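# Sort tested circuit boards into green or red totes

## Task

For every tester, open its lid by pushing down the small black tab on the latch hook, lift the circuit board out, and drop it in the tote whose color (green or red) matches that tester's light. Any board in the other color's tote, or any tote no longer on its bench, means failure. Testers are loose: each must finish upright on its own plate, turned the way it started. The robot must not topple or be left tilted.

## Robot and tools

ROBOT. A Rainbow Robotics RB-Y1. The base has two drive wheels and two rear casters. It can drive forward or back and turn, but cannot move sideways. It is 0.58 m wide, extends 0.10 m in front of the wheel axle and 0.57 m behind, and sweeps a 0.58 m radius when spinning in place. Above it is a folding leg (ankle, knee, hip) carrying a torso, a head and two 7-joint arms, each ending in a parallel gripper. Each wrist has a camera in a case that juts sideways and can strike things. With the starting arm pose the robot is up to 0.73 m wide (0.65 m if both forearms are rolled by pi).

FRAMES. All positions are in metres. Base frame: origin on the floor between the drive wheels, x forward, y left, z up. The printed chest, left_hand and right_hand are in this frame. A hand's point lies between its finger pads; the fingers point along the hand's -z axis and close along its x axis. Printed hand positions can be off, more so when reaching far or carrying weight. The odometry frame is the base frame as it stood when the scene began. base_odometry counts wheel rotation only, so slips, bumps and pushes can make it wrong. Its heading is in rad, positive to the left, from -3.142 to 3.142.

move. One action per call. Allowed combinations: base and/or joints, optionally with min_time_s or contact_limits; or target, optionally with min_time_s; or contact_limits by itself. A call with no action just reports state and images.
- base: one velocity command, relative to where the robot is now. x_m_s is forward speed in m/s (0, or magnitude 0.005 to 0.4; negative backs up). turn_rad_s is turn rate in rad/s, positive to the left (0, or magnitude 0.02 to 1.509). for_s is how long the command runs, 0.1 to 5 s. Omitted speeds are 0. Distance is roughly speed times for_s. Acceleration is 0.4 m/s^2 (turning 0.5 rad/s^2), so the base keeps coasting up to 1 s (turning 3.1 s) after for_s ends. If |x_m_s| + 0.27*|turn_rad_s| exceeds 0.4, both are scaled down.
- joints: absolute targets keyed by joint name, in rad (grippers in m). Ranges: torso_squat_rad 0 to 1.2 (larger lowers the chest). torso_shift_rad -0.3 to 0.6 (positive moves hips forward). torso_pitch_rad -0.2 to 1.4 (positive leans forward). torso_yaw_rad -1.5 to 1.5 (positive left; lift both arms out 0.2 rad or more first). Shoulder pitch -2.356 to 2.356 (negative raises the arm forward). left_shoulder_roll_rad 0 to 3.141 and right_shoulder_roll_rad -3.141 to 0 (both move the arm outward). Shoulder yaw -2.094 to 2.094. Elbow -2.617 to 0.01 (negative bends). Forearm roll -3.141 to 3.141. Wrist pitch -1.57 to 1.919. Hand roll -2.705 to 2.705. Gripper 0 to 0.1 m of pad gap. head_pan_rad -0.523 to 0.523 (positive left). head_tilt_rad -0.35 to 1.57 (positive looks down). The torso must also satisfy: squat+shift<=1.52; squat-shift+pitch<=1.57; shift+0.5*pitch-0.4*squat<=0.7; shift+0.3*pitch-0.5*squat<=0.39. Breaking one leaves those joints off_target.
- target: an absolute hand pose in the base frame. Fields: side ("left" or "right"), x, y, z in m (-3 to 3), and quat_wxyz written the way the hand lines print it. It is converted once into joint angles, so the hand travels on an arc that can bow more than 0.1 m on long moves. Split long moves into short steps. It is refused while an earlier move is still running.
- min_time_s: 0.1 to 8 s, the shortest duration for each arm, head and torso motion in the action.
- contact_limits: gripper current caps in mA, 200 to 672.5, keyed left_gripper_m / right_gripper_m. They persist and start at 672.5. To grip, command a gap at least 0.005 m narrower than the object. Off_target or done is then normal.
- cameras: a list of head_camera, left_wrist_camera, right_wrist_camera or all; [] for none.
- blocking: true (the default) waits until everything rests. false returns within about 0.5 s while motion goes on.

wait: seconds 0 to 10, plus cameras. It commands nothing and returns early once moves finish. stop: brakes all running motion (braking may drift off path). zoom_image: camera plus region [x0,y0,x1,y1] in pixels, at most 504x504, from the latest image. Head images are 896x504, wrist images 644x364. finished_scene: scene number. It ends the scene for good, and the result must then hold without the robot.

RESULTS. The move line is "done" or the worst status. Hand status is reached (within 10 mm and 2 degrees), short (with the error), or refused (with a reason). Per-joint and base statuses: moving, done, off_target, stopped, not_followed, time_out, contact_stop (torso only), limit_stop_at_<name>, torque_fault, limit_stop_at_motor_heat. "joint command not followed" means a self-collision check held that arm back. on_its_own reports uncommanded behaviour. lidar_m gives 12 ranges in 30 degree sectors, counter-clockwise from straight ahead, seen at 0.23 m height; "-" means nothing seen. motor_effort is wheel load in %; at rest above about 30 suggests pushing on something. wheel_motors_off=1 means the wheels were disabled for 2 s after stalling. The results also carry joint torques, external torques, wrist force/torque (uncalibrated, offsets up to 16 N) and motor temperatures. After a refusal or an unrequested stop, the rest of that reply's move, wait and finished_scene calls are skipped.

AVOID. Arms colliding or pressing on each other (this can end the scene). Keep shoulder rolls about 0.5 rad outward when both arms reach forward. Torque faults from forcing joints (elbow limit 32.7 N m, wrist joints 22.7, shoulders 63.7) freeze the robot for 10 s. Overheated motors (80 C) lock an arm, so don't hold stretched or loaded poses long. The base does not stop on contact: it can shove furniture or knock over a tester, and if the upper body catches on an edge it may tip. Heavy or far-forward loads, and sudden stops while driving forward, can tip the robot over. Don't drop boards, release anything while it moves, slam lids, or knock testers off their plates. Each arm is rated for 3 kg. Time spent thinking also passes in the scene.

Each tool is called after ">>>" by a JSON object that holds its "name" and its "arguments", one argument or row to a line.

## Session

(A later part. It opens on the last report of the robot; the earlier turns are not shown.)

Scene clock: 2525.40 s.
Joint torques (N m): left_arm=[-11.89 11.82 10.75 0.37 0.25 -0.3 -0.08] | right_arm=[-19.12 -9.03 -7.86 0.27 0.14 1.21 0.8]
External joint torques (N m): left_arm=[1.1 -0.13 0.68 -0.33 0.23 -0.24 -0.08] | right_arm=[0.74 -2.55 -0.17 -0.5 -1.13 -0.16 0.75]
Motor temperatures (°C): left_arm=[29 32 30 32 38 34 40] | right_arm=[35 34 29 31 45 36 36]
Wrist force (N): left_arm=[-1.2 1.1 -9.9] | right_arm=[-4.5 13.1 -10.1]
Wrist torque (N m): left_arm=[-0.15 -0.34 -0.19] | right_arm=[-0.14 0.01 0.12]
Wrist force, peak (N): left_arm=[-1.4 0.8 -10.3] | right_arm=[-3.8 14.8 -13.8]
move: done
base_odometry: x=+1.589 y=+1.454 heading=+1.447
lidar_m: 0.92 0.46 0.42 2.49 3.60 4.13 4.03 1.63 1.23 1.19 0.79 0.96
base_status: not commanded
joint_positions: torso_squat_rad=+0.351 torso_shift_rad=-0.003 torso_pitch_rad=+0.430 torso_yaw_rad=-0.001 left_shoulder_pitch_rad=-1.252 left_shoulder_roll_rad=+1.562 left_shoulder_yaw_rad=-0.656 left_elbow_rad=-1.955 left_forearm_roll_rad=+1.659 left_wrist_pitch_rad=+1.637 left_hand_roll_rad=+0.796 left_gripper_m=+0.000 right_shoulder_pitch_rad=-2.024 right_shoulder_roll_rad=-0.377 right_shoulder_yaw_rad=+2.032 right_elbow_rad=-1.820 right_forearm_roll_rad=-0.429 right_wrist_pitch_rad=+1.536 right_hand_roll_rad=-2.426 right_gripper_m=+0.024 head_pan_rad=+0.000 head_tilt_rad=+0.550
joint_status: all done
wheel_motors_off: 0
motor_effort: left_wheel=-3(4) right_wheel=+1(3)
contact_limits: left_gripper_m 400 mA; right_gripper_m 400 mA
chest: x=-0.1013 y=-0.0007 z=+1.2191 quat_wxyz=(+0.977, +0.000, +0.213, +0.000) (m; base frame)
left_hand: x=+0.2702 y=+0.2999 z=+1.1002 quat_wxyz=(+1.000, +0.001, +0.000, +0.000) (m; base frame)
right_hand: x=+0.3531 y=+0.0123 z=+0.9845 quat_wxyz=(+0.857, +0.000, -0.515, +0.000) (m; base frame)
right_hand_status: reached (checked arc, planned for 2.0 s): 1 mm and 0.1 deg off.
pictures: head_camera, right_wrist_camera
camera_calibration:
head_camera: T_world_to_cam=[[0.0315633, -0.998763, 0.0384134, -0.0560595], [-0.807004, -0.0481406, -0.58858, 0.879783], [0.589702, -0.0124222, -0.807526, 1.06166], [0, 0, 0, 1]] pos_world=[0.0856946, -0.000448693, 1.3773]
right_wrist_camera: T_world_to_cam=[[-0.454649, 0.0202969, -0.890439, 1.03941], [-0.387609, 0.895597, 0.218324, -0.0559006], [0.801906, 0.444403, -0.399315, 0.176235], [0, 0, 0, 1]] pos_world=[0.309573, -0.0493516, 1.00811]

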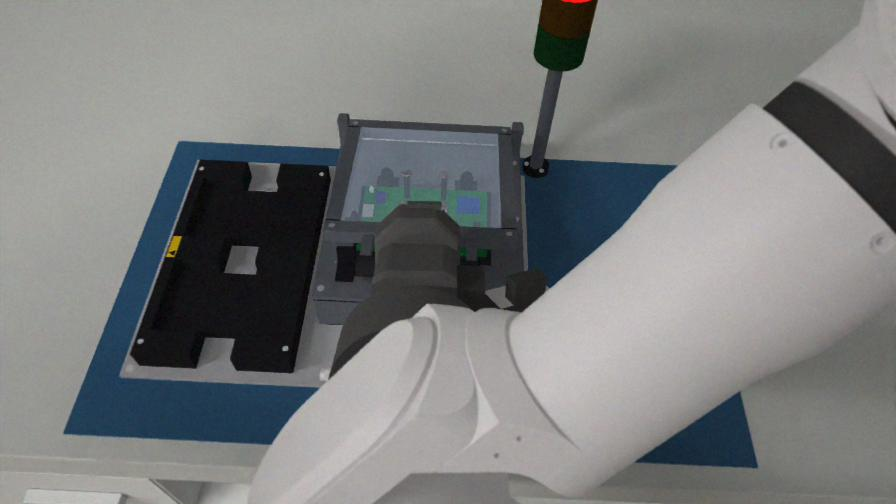

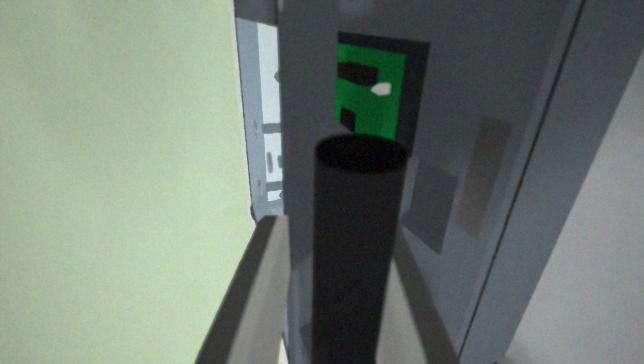

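>>> {"name": "move", "arguments": {
  "target": {"side":"right","x":0.368,"y":0.012,"z":1.023,"quat_wxyz":[0.887,0,-0.462,0]},
  "min_time_s": 4,
  "cameras": ["head_camera"]
}}

>>> {"name": "move", "arguments": {
  "target": {"side":"right","x":0.388,"y":0.012,"z":1.065,"quat_wxyz":[0.913,0,-0.407,0]},
  "min_time_s": 4,
  "cameras": ["head_camera"]
}}

>>> {"name": "move", "arguments": {
  "target": {"side":"right","x":0.4216,"y":0.012,"z":1.1057,"quat_wxyz":[0.940,0,-0.342,0]},
  "min_time_s": 4,
  "cameras": ["head_camera"]
}}

Scene clock: 2564.03 s.
Joint torques (N m): left_arm=[-11.6 11.53 10.54 0.39 0.23 -0.25 0] | right_arm=[-21.26 -3.73 -12.74 -2.25 1.43 -1.25 0.77]
External joint torques (N m): left_arm=[1.38 -0.42 0.48 -0.31 0.21 -0.18 0] | right_arm=[-0.61 3.6 -4.19 -3.86 0.07 -2.34 0.72]
Motor temperatures (°C): left_arm=[29 32 30 32 38 34 40] | right_arm=[36 34 29 31 45 36 36]
Wrist force (N): left_arm=[-1.5 0.7 -9.8] | right_arm=[-2.0 3.6 -19.4]
Wrist torque (N m): left_arm=[-0.09 -0.38 -0.20] | right_arm=[-0.41 -0.03 0.05]
Wrist force, peak (N): left_arm=[-1.5 0.7 -10.3] | right_arm=[-2.2 3.7 -19.6]
move: done
base_odometry: x=+1.589 y=+1.454 heading=+1.447
lidar_m: 0.92 0.47 0.43 2.49 3.62 4.13 4.02 1.63 1.22 1.18 0.79 0.96
base_status: not commanded
joint_positions: torso_squat_rad=+0.351 torso_shift_rad=-0.003 torso_pitch_rad=+0.430 torso_yaw_rad=-0.001 left_shoulder_pitch_rad=-1.252 left_shoulder_roll_rad=+1.562 left_shoulder_yaw_rad=-0.656 left_elbow_rad=-1.955 left_forearm_roll_rad=+1.659 left_wrist_pitch_rad=+1.637 left_hand_roll_rad=+0.796 left_gripper_m=+0.000 right_shoulder_pitch_rad=-2.131 right_shoulder_roll_rad=-0.513 right_shoulder_yaw_rad=+1.929 right_elbow_rad=-1.873 right_forearm_roll_rad=-0.602 right_wrist_pitch_rad=+1.401 right_hand_roll_rad=-2.278 right_gripper_m=+0.020 head_pan_rad=+0.000 head_tilt_rad=+0.550
joint_status: all done
wheel_motors_off: 0
motor_effort: left_wheel=-2(4) right_wheel=+2(3)
contact_limits: left_gripper_m 400 mA; right_gripper_m 400 mA
chest: x=-0.1011 y=-0.0008 z=+1.2191 quat_wxyz=(+0.977, +0.000, +0.213, +0.000) (m; base frame)
left_hand: x=+0.2703 y=+0.2998 z=+1.1001 quat_wxyz=(+1.000, +0.001, +0.000, +0.000) (m; base frame)
right_hand: x=+0.3684 y=+0.0112 z=+1.0230 quat_wxyz=(+0.886, +0.001, -0.463, -0.001) (m; base frame)
right_hand_status: reached (checked arc, planned for 4.0 s): 1 mm and 0.2 deg off.
pictures: head_camera
camera_calibration:
head_camera: T_world_to_cam=[[0.031478, -0.998768, 0.0383652, -0.0560622], [-0.80712, -0.048041, -0.588429, 0.87967], [0.589547, -0.0124428, -0.807638, 1.0617], [0, 0, 0, 1]] pos_world=[0.0858441, -0.000522456, 1.37724]

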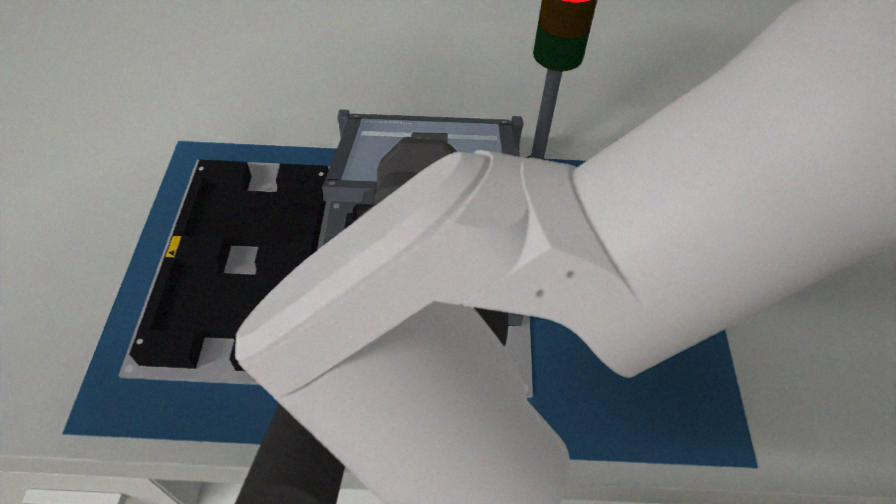

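Scene clock: 2568.37 s.
Joint torques (N m): left_arm=[-11.69 11.62 10.7 0.33 0.25 -0.23 -0.05] | right_arm=[-23.24 -5.63 -14.29 1.54 1.62 -1.67 0.67]
External joint torques (N m): left_arm=[1.29 -0.34 0.64 -0.37 0.23 -0.16 -0.05] | right_arm=[-1.81 2.21 -5.06 -1.24 0.22 -2.39 0.63]
Motor temperatures (°C): left_arm=[29 32 30 32 38 34 40] | right_arm=[36 34 29 31 45 36 36]
Wrist force (N): left_arm=[-1.2 1.1 -10.0] | right_arm=[-3.9 2.6 -17.1]
Wrist torque (N m): left_arm=[-0.14 -0.36 -0.21] | right_arm=[-0.24 0.16 0.19]
Wrist force, peak (N): left_arm=[-1.5 0.5 -10.3] | right_arm=[-2.0 15.1 -22.1]
move: done
base_odometry: x=+1.589 y=+1.454 heading=+1.447
lidar_m: 0.92 0.47 0.43 2.48 3.61 4.12 4.02 1.63 1.22 1.19 0.79 0.95
base_status: not commanded
joint_positions: torso_squat_rad=+0.351 torso_shift_rad=-0.003 torso_pitch_rad=+0.430 torso_yaw_rad=-0.001 left_shoulder_pitch_rad=-1.252 left_shoulder_roll_rad=+1.562 left_shoulder_yaw_rad=-0.656 left_elbow_rad=-1.955 left_forearm_roll_rad=+1.659 left_wrist_pitch_rad=+1.637 left_hand_roll_rad=+0.796 left_gripper_m=+0.000 right_shoulder_pitch_rad=-2.227 right_shoulder_roll_rad=-0.626 right_shoulder_yaw_rad=+1.835 right_elbow_rad=-1.832 right_forearm_roll_rad=-0.835 right_wrist_pitch_rad=+1.259 right_hand_roll_rad=-2.060 right_gripper_m=+0.015 head_pan_rad=+0.000 head_tilt_rad=+0.550
joint_status: all done
wheel_motors_off: 0
on_its_own: right_gripper_m moved -0.005 toward your old target +0.000
motor_effort: left_wheel=-5(6) right_wheel=+2(4)
contact_limits: left_gripper_m 400 mA; right_gripper_m 400 mA
chest: x=-0.1010 y=-0.0008 z=+1.2191 quat_wxyz=(+0.977, +0.000, +0.213, +0.000) (m; base frame)
left_hand: x=+0.2704 y=+0.2998 z=+1.1000 quat_wxyz=(+1.000, +0.001, +0.000, +0.000) (m; base frame)
right_hand: x=+0.3878 y=+0.0116 z=+1.0647 quat_wxyz=(+0.913, +0.002, -0.409, -0.001) (m; base frame)
right_hand_status: reached (checked arc, planned for 4.0 s): 1 mm and 0.3 deg off.
pictures: head_camera
camera_calibration:
head_camera: T_world_to_cam=[[0.0314695, -0.998769, 0.0383427, -0.0560514], [-0.807231, -0.0480185, -0.588279, 0.879548], [0.589396, -0.0124386, -0.807749, 1.06174], [0, 0, 0, 1]] pos_world=[0.0859778, -0.000541243, 1.37719]

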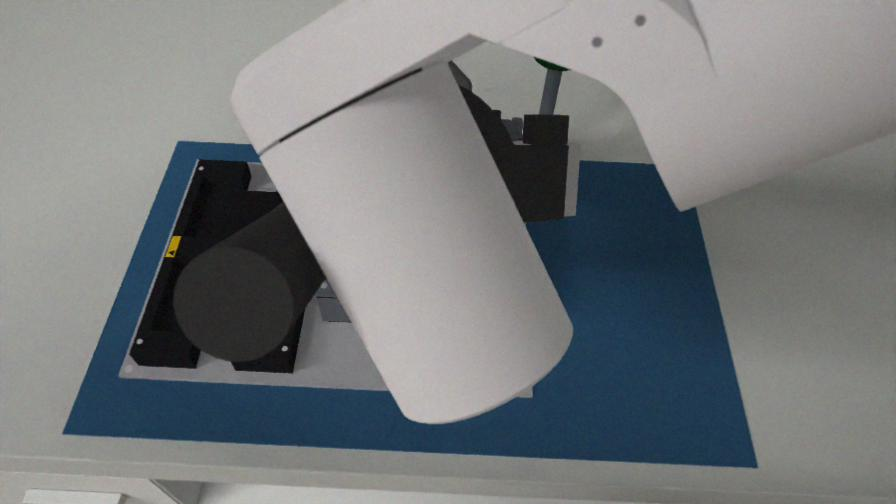

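Scene clock: 2572.70 s.
Joint torques (N m): left_arm=[-11.64 11.74 10.77 0.47 0.23 -0.25 0.04] | right_arm=[-29.22 -9.71 -15.25 4.32 2.24 -0.88 0.65]
External joint torques (N m): left_arm=[1.35 -0.22 0.71 -0.23 0.2 -0.19 0.04] | right_arm=[-6.33 -1.38 -5.8 0.31 0.91 -1.05 0.62]
Motor temperatures (°C): left_arm=[29 32 30 32 38 34 40] | right_arm=[36 34 29 31 45 36 36]
Wrist force (N): left_arm=[-1.3 0.7 -9.9] | right_arm=[-7.3 7.2 -25.2]
Wrist torque (N m): left_arm=[-0.08 -0.36 -0.20] | right_arm=[-0.13 0.75 0.20]
Wrist force, peak (N): left_arm=[-1.3 1.0 -10.4] | right_arm=[-6.2 10.9 -26.6]
move: done
base_odometry: x=+1.589 y=+1.454 heading=+1.447
lidar_m: 0.92 0.46 0.43 2.49 3.61 4.12 4.03 1.62 1.22 1.19 0.79 0.96
base_status: not commanded
joint_positions: torso_squat_rad=+0.351 torso_shift_rad=-0.003 torso_pitch_rad=+0.430 torso_yaw_rad=-0.001 left_shoulder_pitch_rad=-1.252 left_shoulder_roll_rad=+1.562 left_shoulder_yaw_rad=-0.656 left_elbow_rad=-1.955 left_forearm_roll_rad=+1.659 left_wrist_pitch_rad=+1.637 left_hand_roll_rad=+0.796 left_gripper_m=+0.000 right_shoulder_pitch_rad=-2.290 right_shoulder_roll_rad=-0.675 right_shoulder_yaw_rad=+1.757 right_elbow_rad=-1.614 right_forearm_roll_rad=-1.160 right_wrist_pitch_rad=+1.141 right_hand_roll_rad=-1.697 right_gripper_m=+0.015 head_pan_rad=+0.000 head_tilt_rad=+0.550
joint_status: all done
wheel_motors_off: 0
motor_effort: left_wheel=-3(5) right_wheel=+2(3)
contact_limits: left_gripper_m 400 mA; right_gripper_m 400 mA
chest: x=-0.1009 y=-0.0007 z=+1.2191 quat_wxyz=(+0.977, +0.000, +0.214, +0.000) (m; base frame)
left_hand: x=+0.2705 y=+0.2999 z=+1.0999 quat_wxyz=(+1.000, +0.001, +0.000, +0.000) (m; base frame)
right_hand: x=+0.4213 y=+0.0114 z=+1.1042 quat_wxyz=(+0.940, -0.001, -0.341, +0.000) (m; base frame)
right_hand_status: reached (checked arc, planned for 4.0 s): 2 mm and 0.1 deg off.
pictures: head_camera
camera_calibration:
head_camera: T_world_to_cam=[[0.0315681, -0.998763, 0.0384094, -0.0560562], [-0.807378, -0.0481342, -0.588067, 0.879355], [0.589189, -0.0124468, -0.807899, 1.06181], [0, 0, 0, 1]] pos_world=[0.0861323, -0.000443673, 1.37711]

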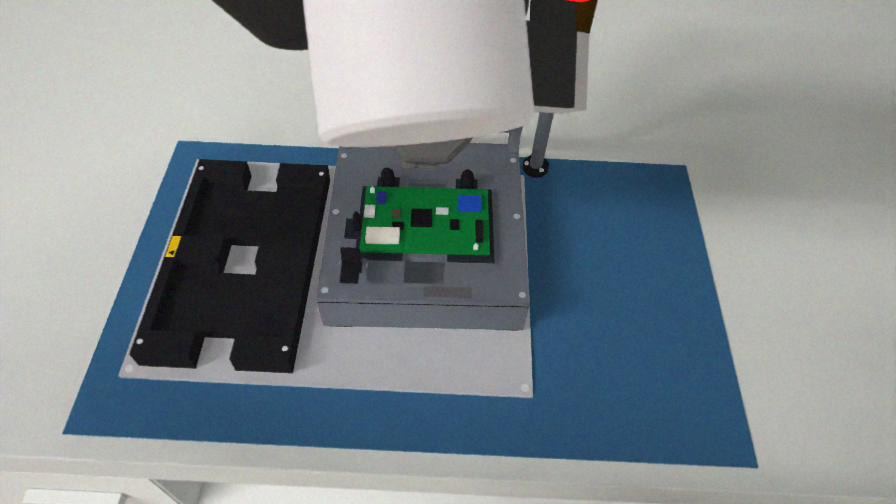

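>>> {"name": "move", "arguments": {
  "target": {"side":"right","x":0.46,"y":0.012,"z":1.136,"quat_wxyz":[0.954,0,-0.301,0]},
  "min_time_s": 4,
  "cameras": ["head_camera"]
}}

>>> {"name": "move", "arguments": {
  "base": {"x_m_s":0.03,"for_s":1},
  "cameras": ["head_camera"]
}}

Scene clock: 2581.03 s.
Joint torques (N m): left_arm=[-11.6 11.82 10.75 0.32 0.24 -0.18 0.02] | right_arm=[-31.14 -9.95 -13.15 6.66 1.83 -0.3 0.2]
External joint torques (N m): left_arm=[1.38 -0.14 0.69 -0.38 0.21 -0.12 0.02] | right_arm=[-6.57 -1.08 -4.24 2.21 0.61 -0.05 0.16]
Motor temperatures (°C): left_arm=[29 32 30 32 38 34 40] | right_arm=[37 34 29 32 45 36 36]
Wrist force (N): left_arm=[-1.3 0.7 -10.0] | right_arm=[-7.2 13.2 -27.0]
Wrist torque (N m): left_arm=[-0.10 -0.38 -0.21] | right_arm=[-0.21 0.51 0.64]
Wrist force, peak (N): left_arm=[-1.1 0.8 -10.4] | right_arm=[-10.2 15.5 -26.2]
move: done
base_odometry: x=+1.589 y=+1.454 heading=+1.447
lidar_m: 0.92 0.46 0.43 2.48 3.61 4.12 4.02 1.63 1.22 1.19 0.77 0.96
base_status: not commanded
joint_positions: torso_squat_rad=+0.351 torso_shift_rad=-0.003 torso_pitch_rad=+0.430 torso_yaw_rad=-0.001 left_shoulder_pitch_rad=-1.252 left_shoulder_roll_rad=+1.562 left_shoulder_yaw_rad=-0.656 left_elbow_rad=-1.955 left_forearm_roll_rad=+1.659 left_wrist_pitch_rad=+1.637 left_hand_roll_rad=+0.796 left_gripper_m=+0.000 right_shoulder_pitch_rad=-2.296 right_shoulder_roll_rad=-0.635 right_shoulder_yaw_rad=+1.695 right_elbow_rad=-1.311 right_forearm_roll_rad=-1.389 right_wrist_pitch_rad=+1.129 right_hand_roll_rad=-1.356 right_gripper_m=+0.015 head_pan_rad=+0.000 head_tilt_rad=+0.550
joint_status: all done
wheel_motors_off: 0
motor_effort: left_wheel=-4(5) right_wheel=+1(3)
contact_limits: left_gripper_m 400 mA; right_gripper_m 400 mA
chest: x=-0.1009 y=-0.0007 z=+1.2191 quat_wxyz=(+0.977, +0.000, +0.214, +0.000) (m; base frame)
left_hand: x=+0.2705 y=+0.2999 z=+1.0998 quat_wxyz=(+1.000, +0.001, +0.000, +0.000) (m; base frame)
right_hand: x=+0.4596 y=+0.0116 z=+1.1345 quat_wxyz=(+0.954, +0.000, -0.300, +0.000) (m; base frame)
right_hand_status: reached (checked arc, planned for 4.0 s): 2 mm and 0.1 deg off.
pictures: head_camera
camera_calibration:
head_camera: T_world_to_cam=[[0.0316297, -0.998762, 0.0383972, -0.0560312], [-0.807419, -0.048176, -0.588008, 0.879294], [0.58913, -0.0124041, -0.807943, 1.06184], [0, 0, 0, 1]] pos_world=[0.0861695, -0.000429756, 1.37709]

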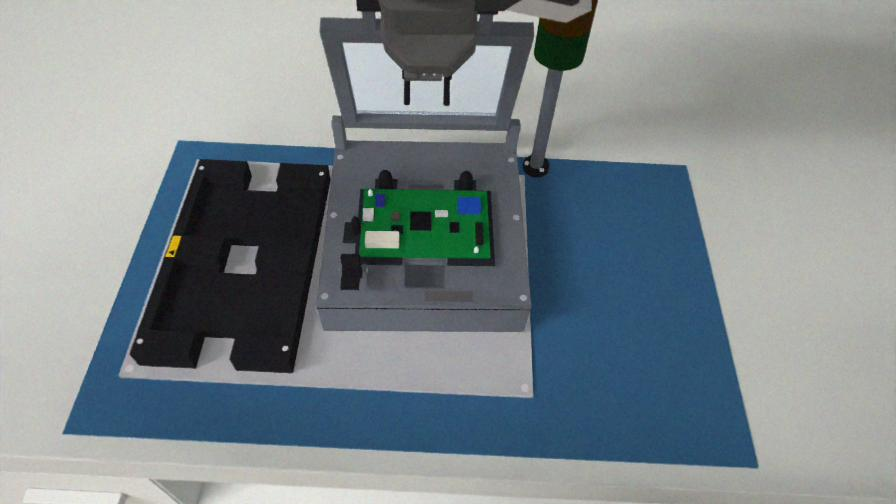

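Scene clock: 2582.53 s.
Joint torques (N m): left_arm=[-11.79 12.03 10.7 0.36 0.23 -0.16 -0.02] | right_arm=[-18.83 -8.76 -6.55 4.48 1.09 -0.37 0.32]
External joint torques (N m): left_arm=[1.19 0.08 0.64 -0.34 0.21 -0.1 -0.02] | right_arm=[5.72 0.13 2.36 0.02 -0.14 -0.11 0.29]
Motor temperatures (°C): left_arm=[29 32 30 32 38 34 40] | right_arm=[37 34 29 32 45 36 36]
Wrist force (N): left_arm=[-1.2 0.8 -10.0] | right_arm=[-0.3 11.5 -3.3]
Wrist torque (N m): left_arm=[-0.10 -0.36 -0.21] | right_arm=[-0.02 0.92 0.36]
Wrist force, peak (N): left_arm=[-0.7 0.7 -10.3] | right_arm=[-9.5 13.3 -27.4]
move: done
base_odometry: x=+1.593 y=+1.484 heading=+1.447
lidar_m: 0.90 0.46 0.41 0.95 3.61 4.15 4.05 1.62 1.22 1.19 0.78 0.94
base_status: done (sent for 1 of 1 s)
joint_positions: torso_squat_rad=+0.351 torso_shift_rad=-0.003 torso_pitch_rad=+0.429 torso_yaw_rad=-0.001 left_shoulder_pitch_rad=-1.252 left_shoulder_roll_rad=+1.562 left_shoulder_yaw_rad=-0.656 left_elbow_rad=-1.955 left_forearm_roll_rad=+1.659 left_wrist_pitch_rad=+1.637 left_hand_roll_rad=+0.796 left_gripper_m=+0.000 right_shoulder_pitch_rad=-2.299 right_shoulder_roll_rad=-0.636 right_shoulder_yaw_rad=+1.693 right_elbow_rad=-1.311 right_forearm_roll_rad=-1.389 right_wrist_pitch_rad=+1.129 right_hand_roll_rad=-1.356 right_gripper_m=+0.015 head_pan_rad=+0.000 head_tilt_rad=+0.550
joint_status: not commanded
wheel_motors_off: 0
motor_effort: left_wheel=+4(25) right_wheel=+0(17)
contact_limits: left_gripper_m 400 mA; right_gripper_m 400 mA
chest: x=-0.1014 y=-0.0007 z=+1.2192 quat_wxyz=(+0.977, +0.000, +0.213, +0.000) (m; base frame)
left_hand: x=+0.2701 y=+0.2999 z=+1.1003 quat_wxyz=(+1.000, +0.001, -0.001, +0.000) (m; base frame)
right_hand: x=+0.4595 y=+0.0124 z=+1.1373 quat_wxyz=(+0.953, +0.001, -0.302, +0.000) (m; base frame)
pictures: head_camera
camera_calibration:
head_camera: T_world_to_cam=[[0.0315709, -0.998763, 0.0384276, -0.0560683], [-0.806878, -0.0481578, -0.588751, 0.879912], [0.589873, -0.0124189, -0.8074, 1.06162], [0, 0, 0, 1]] pos_world=[0.0855288, -0.000440112, 1.37736]

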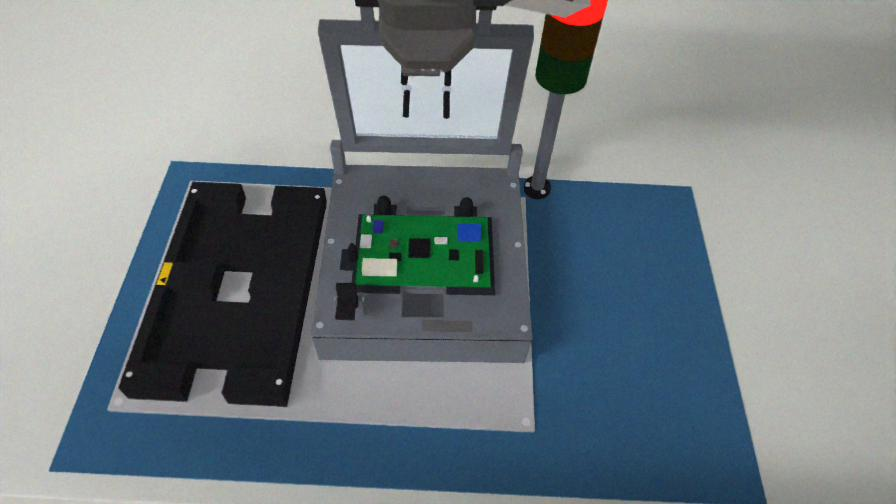

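>>> {"name": "move", "arguments": {
  "target": {"side":"right","x":0.46,"y":0.012,"z":1.152,"quat_wxyz":[0.96,0,-0.28,0]},
  "min_time_s": 2,
  "cameras": []
}}

>>> {"name": "move", "arguments": {
  "base": {"x_m_s":0.03,"for_s":1.0},
  "cameras": ["head_camera"]
}}

>>> {"name": "move", "arguments": {
  "base": {"x_m_s":0.03,"for_s":0.8},
  "cameras": ["head_camera"]
}}

Scene clock: 2591.10 s.
Joint torques (N m): left_arm=[-11.75 11.78 10.73 0.37 0.27 -0.13 -0.03] | right_arm=[-32.71 -9.34 -13.52 6.99 2.38 -0.77 0.55]
External joint torques (N m): left_arm=[1.23 -0.18 0.67 -0.33 0.25 -0.07 -0.03] | right_arm=[-7.96 -0.36 -4.85 2.55 1.22 -0.43 0.52]
Motor temperatures (°C): left_arm=[29 32 30 32 38 34 40] | right_arm=[37 34 29 32 45 35 36]
Wrist force (N): left_arm=[-1.0 0.8 -10.0] | right_arm=[-9.8 10.7 -27.0]
Wrist torque (N m): left_arm=[-0.11 -0.33 -0.20] | right_arm=[-0.05 0.60 0.22]
Wrist force, peak (N): left_arm=[-1.4 0.9 -10.2] | right_arm=[-10.8 13.3 -27.1]
move: done
base_odometry: x=+1.593 y=+1.484 heading=+1.447
lidar_m: 0.89 0.46 0.41 0.94 3.60 4.16 4.05 1.63 1.22 1.19 0.77 0.93
base_status: not commanded
joint_positions: torso_squat_rad=+0.351 torso_shift_rad=-0.003 torso_pitch_rad=+0.430 torso_yaw_rad=-0.001 left_shoulder_pitch_rad=-1.252 left_shoulder_roll_rad=+1.562 left_shoulder_yaw_rad=-0.656 left_elbow_rad=-1.955 left_forearm_roll_rad=+1.659 left_wrist_pitch_rad=+1.637 left_hand_roll_rad=+0.796 left_gripper_m=+0.000 right_shoulder_pitch_rad=-2.311 right_shoulder_roll_rad=-0.627 right_shoulder_yaw_rad=+1.662 right_elbow_rad=-1.238 right_forearm_roll_rad=-1.474 right_wrist_pitch_rad=+1.171 right_hand_roll_rad=-1.258 right_gripper_m=+0.015 head_pan_rad=+0.000 head_tilt_rad=+0.550
joint_status: all done
wheel_motors_off: 0
motor_effort: left_wheel=+2(5) right_wheel=+0(2)
contact_limits: left_gripper_m 400 mA; right_gripper_m 400 mA
chest: x=-0.1009 y=-0.0007 z=+1.2191 quat_wxyz=(+0.977, +0.000, +0.214, +0.000) (m; base frame)
left_hand: x=+0.2705 y=+0.2999 z=+1.0999 quat_wxyz=(+1.000, +0.001, +0.000, +0.000) (m; base frame)
right_hand: x=+0.4600 y=+0.0114 z=+1.1498 quat_wxyz=(+0.960, -0.001, -0.278, +0.000) (m; base frame)
right_hand_status: reached (checked arc, planned for 2.0 s): 2 mm and 0.2 deg off.
pictures: none
No camera images: "cameras" was empty.

Scene clock: 2592.77 s.
Joint torques (N m): left_arm=[-11.81 11.58 10.67 0.42 0.22 -0.32 -0.17] | right_arm=[-32.1 -11.67 -12.56 7 3.3 -0.66 0.61]
External joint torques (N m): left_arm=[1.17 -0.38 0.61 -0.27 0.19 -0.26 -0.17] | right_arm=[-7.35 -2.69 -3.88 2.56 2.14 -0.32 0.58]
Motor temperatures (°C): left_arm=[29 32 30 32 38 34 40] | right_arm=[37 34 29 32 45 35 36]
Wrist force (N): left_arm=[-1.2 0.9 -9.9] | right_arm=[-11.9 12.6 -26.1]
Wrist torque (N m): left_arm=[-0.11 -0.34 -0.19] | right_arm=[-0.08 0.81 0.26]
Wrist force, peak (N): left_arm=[-0.9 0.8 -10.4] | right_arm=[-13.4 12.6 -27.1]
move: done
base_odometry: x=+1.596 y=+1.514 heading=+1.447
lidar_m: 0.86 0.46 0.39 0.91 3.61 4.18 3.96 1.64 1.23 0.80 0.78 0.90
base_status: done (sent for 1 of 1 s)
joint_positions: torso_squat_rad=+0.351 torso_shift_rad=-0.003 torso_pitch_rad=+0.431 torso_yaw_rad=-0.001 left_shoulder_pitch_rad=-1.252 left_shoulder_roll_rad=+1.562 left_shoulder_yaw_rad=-0.656 left_elbow_rad=-1.955 left_forearm_roll_rad=+1.659 left_wrist_pitch_rad=+1.637 left_hand_roll_rad=+0.796 left_gripper_m=+0.000 right_shoulder_pitch_rad=-2.312 right_shoulder_roll_rad=-0.627 right_shoulder_yaw_rad=+1.662 right_elbow_rad=-1.238 right_forearm_roll_rad=-1.474 right_wrist_pitch_rad=+1.171 right_hand_roll_rad=-1.258 right_gripper_m=+0.015 head_pan_rad=+0.000 head_tilt_rad=+0.550
joint_status: not commanded
wheel_motors_off: 0
motor_effort: left_wheel=-1(24) right_wheel=+0(20)
contact_limits: left_gripper_m 400 mA; right_gripper_m 400 mA
chest: x=-0.1009 y=-0.0007 z=+1.2190 quat_wxyz=(+0.977, +0.000, +0.214, +0.000) (m; base frame)
left_hand: x=+0.2705 y=+0.2999 z=+1.0998 quat_wxyz=(+1.000, +0.001, +0.000, +0.000) (m; base frame)
right_hand: x=+0.4599 y=+0.0117 z=+1.1497 quat_wxyz=(+0.961, -0.001, -0.278, +0.000) (m; base frame)
pictures: head_camera
camera_calibration:
head_camera: T_world_to_cam=[[0.0316114, -0.998762, 0.0383952, -0.0560372], [-0.80749, -0.0481585, -0.587912, 0.879197], [0.589033, -0.012419, -0.808013, 1.06188], [0, 0, 0, 1]] pos_world=[0.0862314, -0.000439593, 1.37706]

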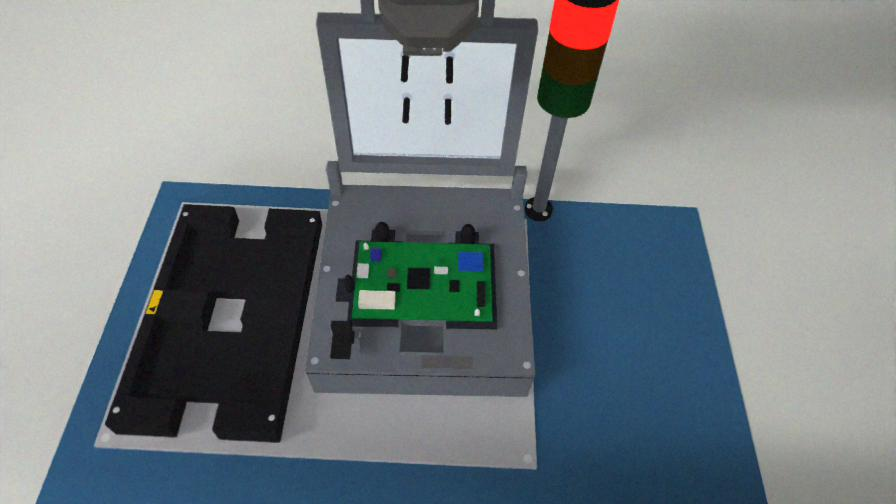

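Scene clock: 2594.27 s.
Joint torques (N m): left_arm=[-11.93 11.74 10.61 0.38 0.23 -0.21 0] | right_arm=[-32.01 -12.04 -12.84 7.28 3.37 -0.91 0.39]
External joint torques (N m): left_arm=[1.06 -0.22 0.55 -0.32 0.2 -0.15 0] | right_arm=[-7.26 -3.07 -4.16 2.84 2.21 -0.57 0.36]
Motor temperatures (°C): left_arm=[29 32 30 32 38 34 40] | right_arm=[37 34 29 32 45 35 36]
Wrist force (N): left_arm=[-1.3 0.9 -9.8] | right_arm=[-13.0 11.5 -25.7]
Wrist torque (N m): left_arm=[-0.11 -0.37 -0.19] | right_arm=[-0.01 0.76 0.43]
Wrist force, peak (N): left_arm=[-1.2 0.8 -10.3] | right_arm=[-13.7 13.0 -27.4]
move: done
base_odometry: x=+1.599 y=+1.537 heading=+1.447
lidar_m: 0.84 0.46 0.38 0.81 3.61 4.21 3.98 1.62 1.23 0.79 0.78 0.88
base_status: done (sent for 0.8 of 0.8 s)
joint_positions: torso_squat_rad=+0.351 torso_shift_rad=-0.003 torso_pitch_rad=+0.431 torso_yaw_rad=-0.001 left_shoulder_pitch_rad=-1.252 left_shoulder_roll_rad=+1.562 left_shoulder_yaw_rad=-0.656 left_elbow_rad=-1.955 left_forearm_roll_rad=+1.659 left_wrist_pitch_rad=+1.637 left_hand_roll_rad=+0.796 left_gripper_m=+0.000 right_shoulder_pitch_rad=-2.312 right_shoulder_roll_rad=-0.627 right_shoulder_yaw_rad=+1.662 right_elbow_rad=-1.238 right_forearm_roll_rad=-1.474 right_wrist_pitch_rad=+1.172 right_hand_roll_rad=-1.257 right_gripper_m=+0.015 head_pan_rad=+0.000 head_tilt_rad=+0.550
joint_status: not commanded
wheel_motors_off: 0
motor_effort: left_wheel=-1(18) right_wheel=+0(22)
contact_limits: left_gripper_m 400 mA; right_gripper_m 400 mA
chest: x=-0.1009 y=-0.0007 z=+1.2191 quat_wxyz=(+0.977, +0.000, +0.214, +0.000) (m; base frame)
left_hand: x=+0.2705 y=+0.2999 z=+1.0998 quat_wxyz=(+1.000, +0.001, +0.000, +0.000) (m; base frame)
right_hand: x=+0.4599 y=+0.0118 z=+1.1497 quat_wxyz=(+0.961, -0.001, -0.278, +0.000) (m; base frame)
pictures: head_camera
camera_calibration:
head_camera: T_world_to_cam=[[0.0316104, -0.998763, 0.0383956, -0.0560376], [-0.807479, -0.0481582, -0.587928, 0.879206], [0.589049, -0.012419, -0.808002, 1.06188], [0, 0, 0, 1]] pos_world=[0.0862119, -0.00043985, 1.37706]

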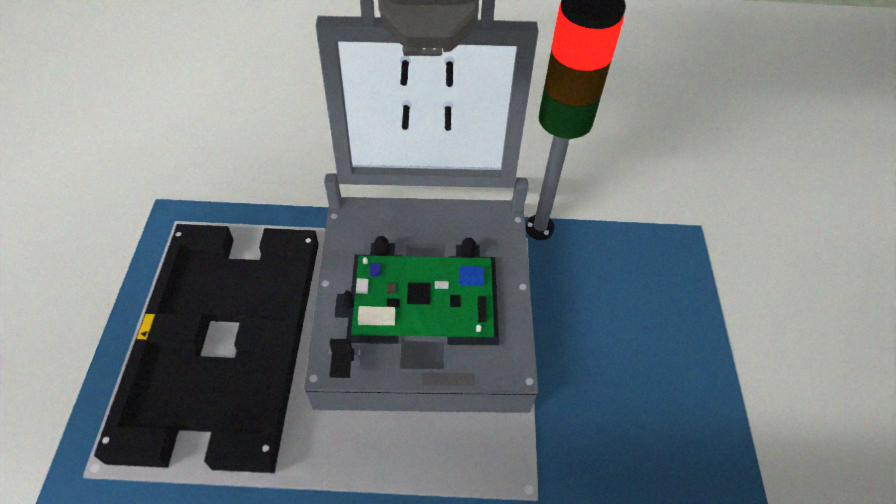

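>>> {"name": "move", "arguments": {
  "target": {"side":"right","x":0.495,"y":0.012,"z":1.155,"quat_wxyz":[0.966,0,-0.259,0]},
  "min_time_s": 3,
  "cameras": ["head_camera"]
}}

>>> {"name": "move", "arguments": {
  "target": {"side":"right","x":0.525,"y":0.012,"z":1.155,"quat_wxyz":[0.972,0,-0.235,0]},
  "min_time_s": 3,
  "cameras": ["head_camera"]
}}

Scene clock: 2613.97 s.
Joint torques (N m): left_arm=[-11.87 11.71 10.79 0.39 0.17 -0.23 -0.02] | right_arm=[-28.74 -7.57 -10.62 5 0.77 -1.05 0.46]
External joint torques (N m): left_arm=[1.11 -0.25 0.73 -0.3 0.15 -0.17 -0.02] | right_arm=[-2.44 2 -3.74 0.83 -0.25 -0.48 0.43]
Motor temperatures (°C): left_arm=[29 32 30 32 37 34 40] | right_arm=[38 34 29 32 46 35 36]
Wrist force (N): left_arm=[-1.4 0.8 -9.7] | right_arm=[-4.6 8.9 -23.6]
Wrist torque (N m): left_arm=[-0.12 -0.37 -0.21] | right_arm=[-0.12 0.44 0.42]
Wrist force, peak (N): left_arm=[-1.4 0.9 -10.3] | right_arm=[-14.2 11.6 -27.8]
move: done
base_odometry: x=+1.599 y=+1.537 heading=+1.447
lidar_m: 0.84 0.46 0.38 0.80 3.61 4.20 3.99 1.63 1.22 0.78 0.78 0.87
base_status: not commanded
joint_positions: torso_squat_rad=+0.351 torso_shift_rad=-0.003 torso_pitch_rad=+0.430 torso_yaw_rad=-0.001 left_shoulder_pitch_rad=-1.252 left_shoulder_roll_rad=+1.562 left_shoulder_yaw_rad=-0.656 left_elbow_rad=-1.955 left_forearm_roll_rad=+1.659 left_wrist_pitch_rad=+1.637 left_hand_roll_rad=+0.796 left_gripper_m=+0.000 right_shoulder_pitch_rad=-2.275 right_shoulder_roll_rad=-0.503 right_shoulder_yaw_rad=+1.625 right_elbow_rad=-0.883 right_forearm_roll_rad=-1.570 right_wrist_pitch_rad=+1.189 right_hand_roll_rad=-0.996 right_gripper_m=+0.015 head_pan_rad=+0.000 head_tilt_rad=+0.550
joint_status: all done
wheel_motors_off: 0
motor_effort: left_wheel=-1(2) right_wheel=+1(3)
contact_limits: left_gripper_m 400 mA; right_gripper_m 400 mA
chest: x=-0.1009 y=-0.0007 z=+1.2191 quat_wxyz=(+0.977, +0.000, +0.214, +0.000) (m; base frame)
left_hand: x=+0.2705 y=+0.2999 z=+1.0998 quat_wxyz=(+1.000, +0.001, +0.000, +0.000) (m; base frame)
right_hand: x=+0.4949 y=+0.0113 z=+1.1544 quat_wxyz=(+0.966, +0.000, -0.259, +0.000) (m; base frame)
right_hand_status: reached (checked arc, planned for 3.0 s): 1 mm and 0.0 deg off.
pictures: head_camera
camera_calibration:
head_camera: T_world_to_cam=[[0.0315928, -0.998763, 0.0383892, -0.0560381], [-0.807468, -0.0481404, -0.587944, 0.879227], [0.589065, -0.0124232, -0.80799, 1.06187], [0, 0, 0, 1]] pos_world=[0.0862086, -0.000450561, 1.37707]

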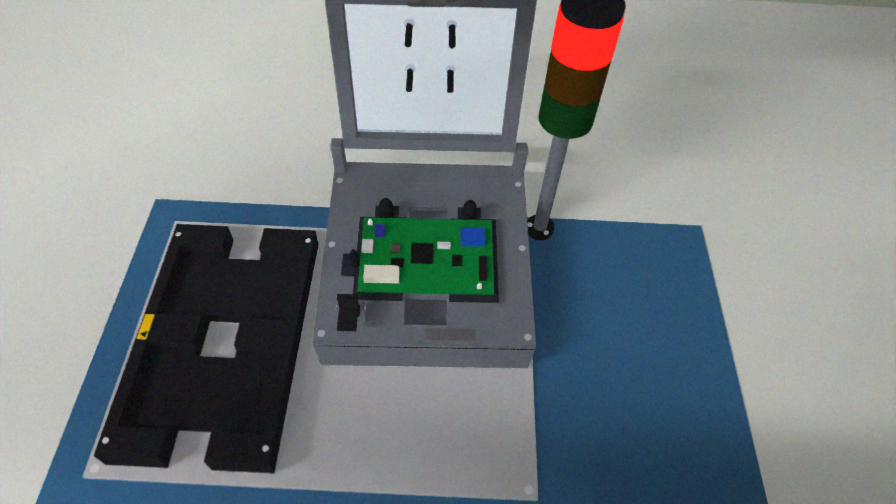

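Scene clock: 2617.30 s.
Joint torques (N m): left_arm=[-12.06 11.78 10.87 0.35 0.19 -0.19 -0.07] | right_arm=[-29.9 -7.81 -4.92 3.97 -0.11 -1.33 0.23]
External joint torques (N m): left_arm=[0.93 -0.18 0.81 -0.34 0.17 -0.13 -0.07] | right_arm=[-2.7 2.34 -2.77 0.68 -0.87 -0.47 0.2]
Motor temperatures (°C): left_arm=[29 32 30 32 37 34 40] | right_arm=[38 34 29 32 46 35 36]
Wrist force (N): left_arm=[-1.4 0.7 -10.0] | right_arm=[-3.5 7.9 -23.6]
Wrist torque (N m): left_arm=[-0.11 -0.38 -0.21] | right_arm=[-0.14 0.44 0.55]
Wrist force, peak (N): left_arm=[-1.4 0.9 -10.3] | right_arm=[-13.5 11.5 -28.0]
move: short
base_odometry: x=+1.599 y=+1.537 heading=+1.447
lidar_m: 0.84 0.46 0.38 0.81 3.61 4.21 3.98 1.63 1.22 0.78 0.78 0.87
base_status: not commanded
joint_positions: torso_squat_rad=+0.351 torso_shift_rad=-0.003 torso_pitch_rad=+0.430 torso_yaw_rad=-0.001 left_shoulder_pitch_rad=-1.252 left_shoulder_roll_rad=+1.562 left_shoulder_yaw_rad=-0.656 left_elbow_rad=-1.955 left_forearm_roll_rad=+1.659 left_wrist_pitch_rad=+1.637 left_hand_roll_rad=+0.796 left_gripper_m=+0.000 right_shoulder_pitch_rad=-2.235 right_shoulder_roll_rad=-0.239 right_shoulder_yaw_rad=+1.560 right_elbow_rad=-0.267 right_forearm_roll_rad=-1.659 right_wrist_pitch_rad=+1.211 right_hand_roll_rad=-0.611 right_gripper_m=+0.015 head_pan_rad=+0.000 head_tilt_rad=+0.550
joint_status: all done
wheel_motors_off: 0
motor_effort: left_wheel=-1(3) right_wheel=+2(3)
contact_limits: left_gripper_m 400 mA; right_gripper_m 400 mA
chest: x=-0.1009 y=-0.0007 z=+1.2191 quat_wxyz=(+0.977, +0.000, +0.214, +0.000) (m; base frame)
left_hand: x=+0.2705 y=+0.2999 z=+1.0998 quat_wxyz=(+1.000, +0.001, +0.000, +0.000) (m; base frame)
right_hand: x=+0.5246 y=+0.0111 z=+1.1545 quat_wxyz=(+0.968, +0.008, -0.251, +0.002) (m; base frame)
right_hand_status: short (checked arc, as near as the solve gets, planned for 3.0 s): 1 mm and 2.1 deg off. The place is met; only the turn is off.
pictures: head_camera
camera_calibration:
head_camera: T_world_to_cam=[[0.0315741, -0.998764, 0.03838, -0.0560363], [-0.807469, -0.0481199, -0.587944, 0.879228], [0.589065, -0.0124268, -0.80799, 1.06187], [0, 0, 0, 1]] pos_world=[0.0862084, -0.000463086, 1.37707]

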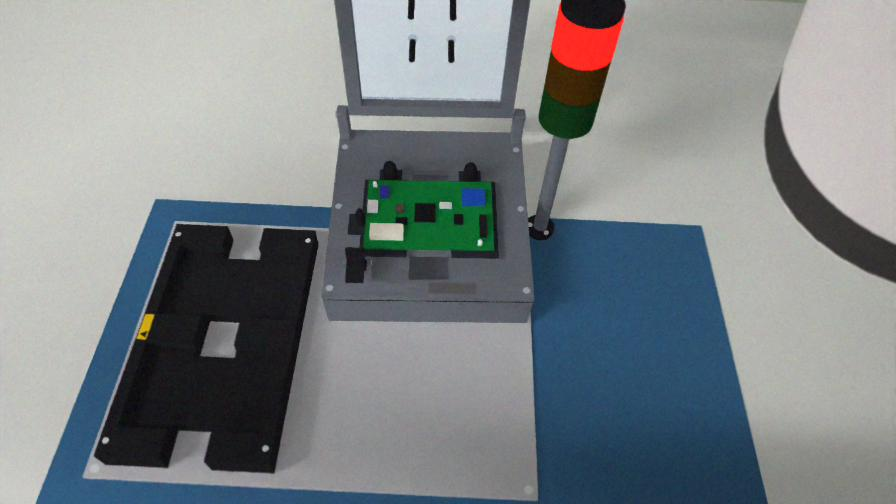

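>>> {"name": "move", "arguments": {
  "base": {"x_m_s":0.0167,"for_s":3},
  "joints": {"right_shoulder_pitch_rad":-2.275,"right_shoulder_roll_rad":-0.503,"right_shoulder_yaw_rad":1.625,"right_elbow_rad":-0.883,"right_forearm_roll_rad":-1.57,"right_wrist_pitch_rad":1.189,"right_hand_roll_rad":-0.996},
  "min_time_s": 3,
  "cameras": ["head_camera"]
}}

>>> {"name": "move", "arguments": {
  "target": {"side":"right","x":0.511,"y":0.012,"z":1.165,"quat_wxyz":[0.985,0,-0.174,0]},
  "min_time_s": 3,
  "cameras": ["head_camera"]
}}

Scene clock: 2640.03 s.
Joint torques (N m): left_arm=[-12 11.63 10.39 0.42 0.22 -0.19 -0.01] | right_arm=[-34.86 -15.24 -8.6 6.5 2.98 -1.96 -0.2]
External joint torques (N m): left_arm=[0.98 -0.33 0.33 -0.28 0.19 -0.13 -0.01] | right_arm=[-8.57 -5.67 -1.71 2.33 1.97 -1.39 -0.23]
Motor temperatures (°C): left_arm=[29 32 30 32 37 34 40] | right_arm=[38 34 29 32 45 36 36]
Wrist force (N): left_arm=[-1.2 0.6 -10.0] | right_arm=[-9.6 12.0 -26.2]
Wrist torque (N m): left_arm=[-0.10 -0.35 -0.21] | right_arm=[-0.13 0.91 0.41]
Wrist force, peak (N): left_arm=[-1.3 0.9 -10.4] | right_arm=[-12.8 11.9 -28.2]
move: done
base_odometry: x=+1.606 y=+1.587 heading=+1.447
lidar_m: 0.79 0.46 0.35 0.59 3.61 4.26 4.01 1.64 1.23 0.78 0.81 0.83
base_status: done (sent for 3 of 3 s)
joint_positions: torso_squat_rad=+0.351 torso_shift_rad=-0.003 torso_pitch_rad=+0.431 torso_yaw_rad=-0.001 left_shoulder_pitch_rad=-1.252 left_shoulder_roll_rad=+1.562 left_shoulder_yaw_rad=-0.656 left_elbow_rad=-1.955 left_forearm_roll_rad=+1.659 left_wrist_pitch_rad=+1.637 left_hand_roll_rad=+0.796 left_gripper_m=+0.000 right_shoulder_pitch_rad=-2.273 right_shoulder_roll_rad=-0.502 right_shoulder_yaw_rad=+1.625 right_elbow_rad=-0.884 right_forearm_roll_rad=-1.571 right_wrist_pitch_rad=+1.189 right_hand_roll_rad=-0.996 right_gripper_m=+0.015 head_pan_rad=+0.000 head_tilt_rad=+0.550
joint_status: all done
wheel_motors_off: 0
motor_effort: left_wheel=-2(11) right_wheel=+1(15)
contact_limits: left_gripper_m 400 mA; right_gripper_m 400 mA
chest: x=-0.1008 y=-0.0007 z=+1.2190 quat_wxyz=(+0.977, +0.000, +0.214, +0.000) (m; base frame)
left_hand: x=+0.2706 y=+0.2999 z=+1.0998 quat_wxyz=(+1.000, +0.001, +0.000, +0.000) (m; base frame)
right_hand: x=+0.4941 y=+0.0117 z=+1.1526 quat_wxyz=(+0.966, +0.000, -0.258, +0.000) (m; base frame)
pictures: head_camera
camera_calibration:
head_camera: T_world_to_cam=[[0.0315729, -0.998764, 0.0383849, -0.0560438], [-0.807523, -0.0481206, -0.58787, 0.879166], [0.588991, -0.0124359, -0.808044, 1.06189], [0, 0, 0, 1]] pos_world=[0.0862719, -0.000462946, 1.37704]

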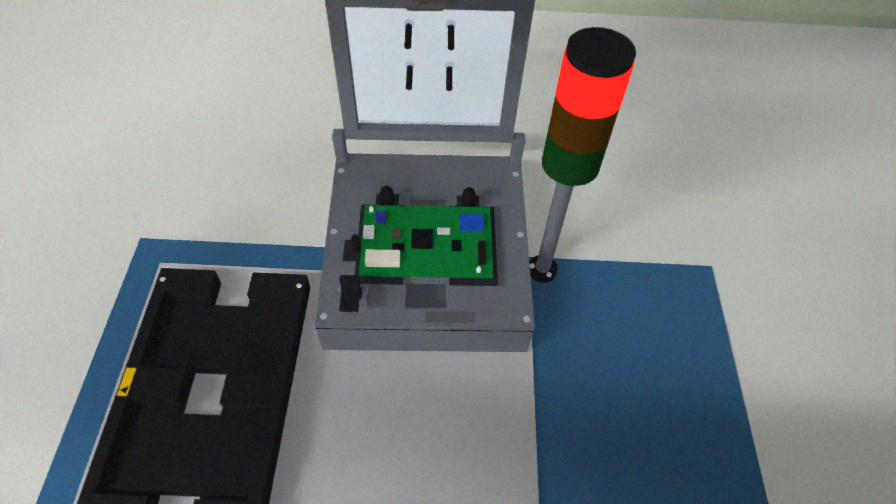

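Scene clock: 2643.37 s.
Joint torques (N m): left_arm=[-11.73 11.62 10.46 0.45 0.23 -0.22 -0.03] | right_arm=[-29.54 -7.52 -5.08 3.49 -0.59 -1.2 0.08]
External joint torques (N m): left_arm=[1.25 -0.34 0.4 -0.25 0.21 -0.16 -0.03] | right_arm=[-2.51 2.64 -2.83 0.43 -1.24 -0.4 0.05]
Motor temperatures (°C): left_arm=[29 32 30 32 37 34 40] | right_arm=[38 34 29 32 45 36 36]
Wrist force (N): left_arm=[-1.4 0.8 -10.1] | right_arm=[-2.0 6.8 -23.5]
Wrist torque (N m): left_arm=[-0.11 -0.37 -0.20] | right_arm=[-0.15 0.47 0.67]
Wrist force, peak (N): left_arm=[-1.4 0.8 -10.2] | right_arm=[-12.6 11.7 -28.3]
move: short
base_odometry: x=+1.606 y=+1.587 heading=+1.447
lidar_m: 0.79 0.46 0.35 0.61 3.61 4.27 4.01 1.64 1.23 0.77 0.81 0.83
base_status: not commanded
joint_positions: torso_squat_rad=+0.351 torso_shift_rad=-0.003 torso_pitch_rad=+0.431 torso_yaw_rad=-0.001 left_shoulder_pitch_rad=-1.252 left_shoulder_roll_rad=+1.562 left_shoulder_yaw_rad=-0.656 left_elbow_rad=-1.955 left_forearm_roll_rad=+1.659 left_wrist_pitch_rad=+1.637 left_hand_roll_rad=+0.796 left_gripper_m=+0.000 right_shoulder_pitch_rad=-2.259 right_shoulder_roll_rad=-0.260 right_shoulder_yaw_rad=+1.536 right_elbow_rad=-0.267 right_forearm_roll_rad=-1.713 right_wrist_pitch_rad=+1.286 right_hand_roll_rad=-0.578 right_gripper_m=+0.015 head_pan_rad=+0.000 head_tilt_rad=+0.550
joint_status: all done
wheel_motors_off: 0
motor_effort: left_wheel=-2(4) right_wheel=-2(2)
contact_limits: left_gripper_m 400 mA; right_gripper_m 400 mA
chest: x=-0.1008 y=-0.0008 z=+1.2191 quat_wxyz=(+0.977, +0.000, +0.214, +0.000) (m; base frame)
left_hand: x=+0.2705 y=+0.2999 z=+1.0998 quat_wxyz=(+1.000, +0.001, +0.000, +0.000) (m; base frame)
right_hand: x=+0.5105 y=+0.0110 z=+1.1645 quat_wxyz=(+0.976, +0.020, -0.218, +0.003) (m; base frame)
right_hand_status: short (checked arc, as near as the solve gets, planned for 3.0 s): 1 mm and 5.6 deg off. The place is met; only the turn is off.
pictures: head_camera
camera_calibration:
head_camera: T_world_to_cam=[[0.0315585, -0.998765, 0.038361, -0.0560321], [-0.80749, -0.0480956, -0.587917, 0.879213], [0.589036, -0.0124223, -0.808011, 1.06187], [0, 0, 0, 1]] pos_world=[0.0862422, -0.00048568, 1.37706]

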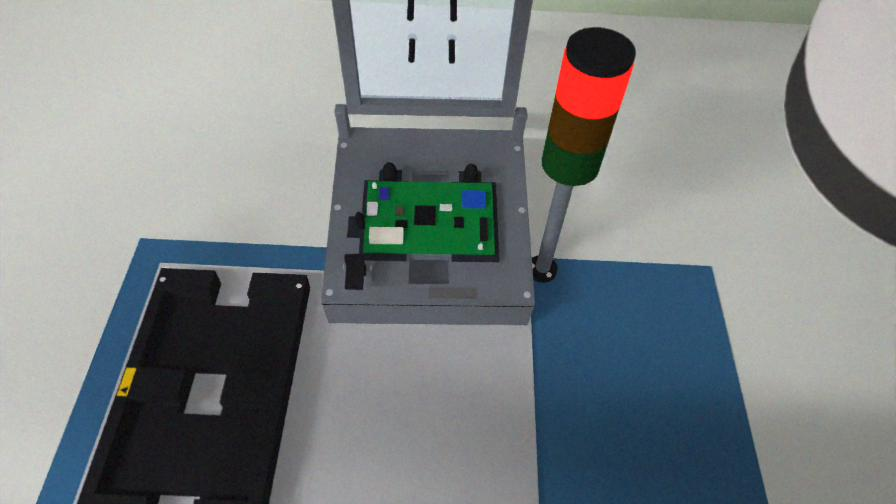

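>>> {"name": "move", "arguments": {
  "joints": {"head_tilt_rad":0.2}
}}

Scene clock: 2650.13 s.
Joint torques (N m): left_arm=[-11.82 11.53 10.47 0.38 0.18 -0.31 -0.02] | right_arm=[-29.28 -7.46 -5.23 3.65 -0.62 -1.23 0.15]
External joint torques (N m): left_arm=[1.16 -0.43 0.41 -0.31 0.15 -0.25 -0.02] | right_arm=[-2.24 2.7 -2.98 0.59 -1.27 -0.43 0.13]
Motor temperatures (°C): left_arm=[29 32 30 32 37 34 40] | right_arm=[38 34 29 32 45 35 36]
Wrist force (N): left_arm=[-1.2 0.9 -9.9] | right_arm=[-1.9 6.8 -23.5]
Wrist torque (N m): left_arm=[-0.13 -0.36 -0.20] | right_arm=[-0.15 0.49 0.65]
Wrist force, peak (N): left_arm=[-1.3 1.1 -10.3] | right_arm=[-2.1 6.9 -24.1]
move: done
base_odometry: x=+1.606 y=+1.587 heading=+1.447
lidar_m: 0.78 0.46 0.35 0.60 3.60 4.26 4.01 1.63 1.23 0.78 0.81 0.82
base_status: not commanded
joint_positions: torso_squat_rad=+0.351 torso_shift_rad=-0.003 torso_pitch_rad=+0.431 torso_yaw_rad=-0.001 left_shoulder_pitch_rad=-1.252 left_shoulder_roll_rad=+1.562 left_shoulder_yaw_rad=-0.656 left_elbow_rad=-1.955 left_forearm_roll_rad=+1.659 left_wrist_pitch_rad=+1.637 left_hand_roll_rad=+0.796 left_gripper_m=+0.000 right_shoulder_pitch_rad=-2.259 right_shoulder_roll_rad=-0.260 right_shoulder_yaw_rad=+1.536 right_elbow_rad=-0.267 right_forearm_roll_rad=-1.713 right_wrist_pitch_rad=+1.286 right_hand_roll_rad=-0.578 right_gripper_m=+0.015 head_pan_rad=+0.000 head_tilt_rad=+0.200
joint_status: all done
wheel_motors_off: 0
motor_effort: left_wheel=-1(4) right_wheel=+1(1)
contact_limits: left_gripper_m 400 mA; right_gripper_m 400 mA
chest: x=-0.1008 y=-0.0008 z=+1.2191 quat_wxyz=(+0.977, +0.000, +0.214, +0.000) (m; base frame)
left_hand: x=+0.2705 y=+0.2999 z=+1.0998 quat_wxyz=(+1.000, +0.001, +0.000, +0.000) (m; base frame)
right_hand: x=+0.5105 y=+0.0110 z=+1.1645 quat_wxyz=(+0.976, +0.020, -0.218, +0.003) (m; base frame)
pictures: head_camera, left_wrist_camera, right_wrist_camera
camera_calibration:
head_camera: T_world_to_cam=[[0.0162156, -0.99876, 0.0470662, -0.0681063], [-0.556999, -0.0481152, -0.829119, 1.21423], [0.830355, -0.0127712, -0.557088, 0.712028], [0, 0, 0, 1]] pos_world=[0.0861903, -0.000505697, 1.4066]
left_wrist_camera: T_world_to_cam=[[0.999792, 0.0162322, -0.0123582, -0.263103], [0.0201948, -0.873383, 0.486615, -0.244478], [-0.00289457, -0.486763, -0.873529, 1.17649], [0, 0, 0, 1]] pos_world=[0.271391, 0.363419, 1.14341]
right_wrist_camera: T_world_to_cam=[[-0.898092, 0.0233432, -0.439189, 0.972174], [-0.192283, 0.877258, 0.439824, -0.390454], [0.395549, 0.479451, -0.78337, 0.776744], [0, 0, 0, 1]] pos_world=[0.490783, -0.052575, 1.20718]

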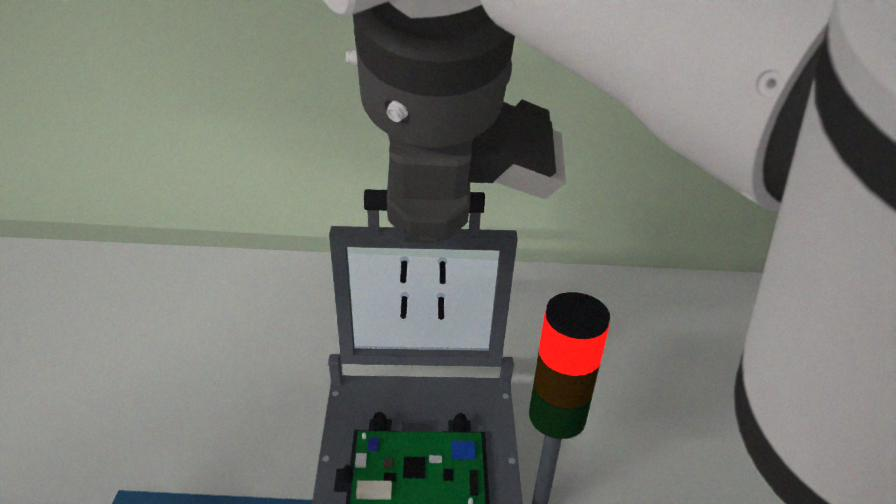

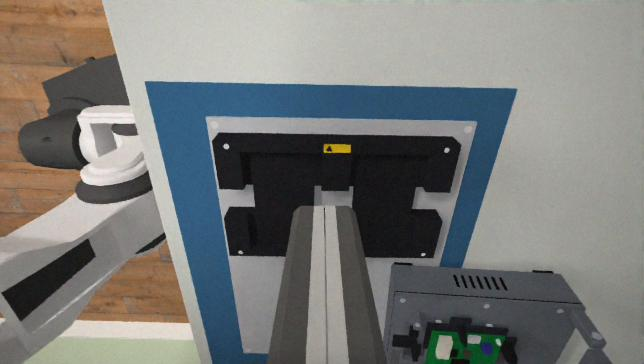

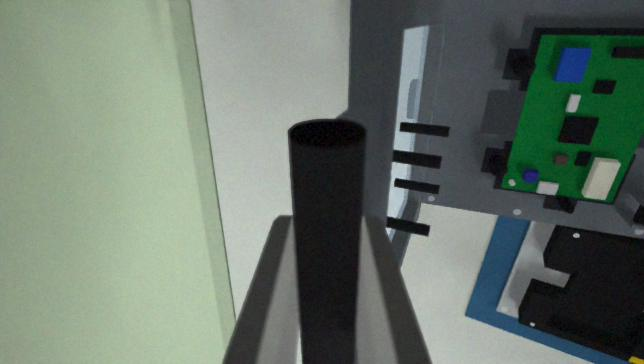

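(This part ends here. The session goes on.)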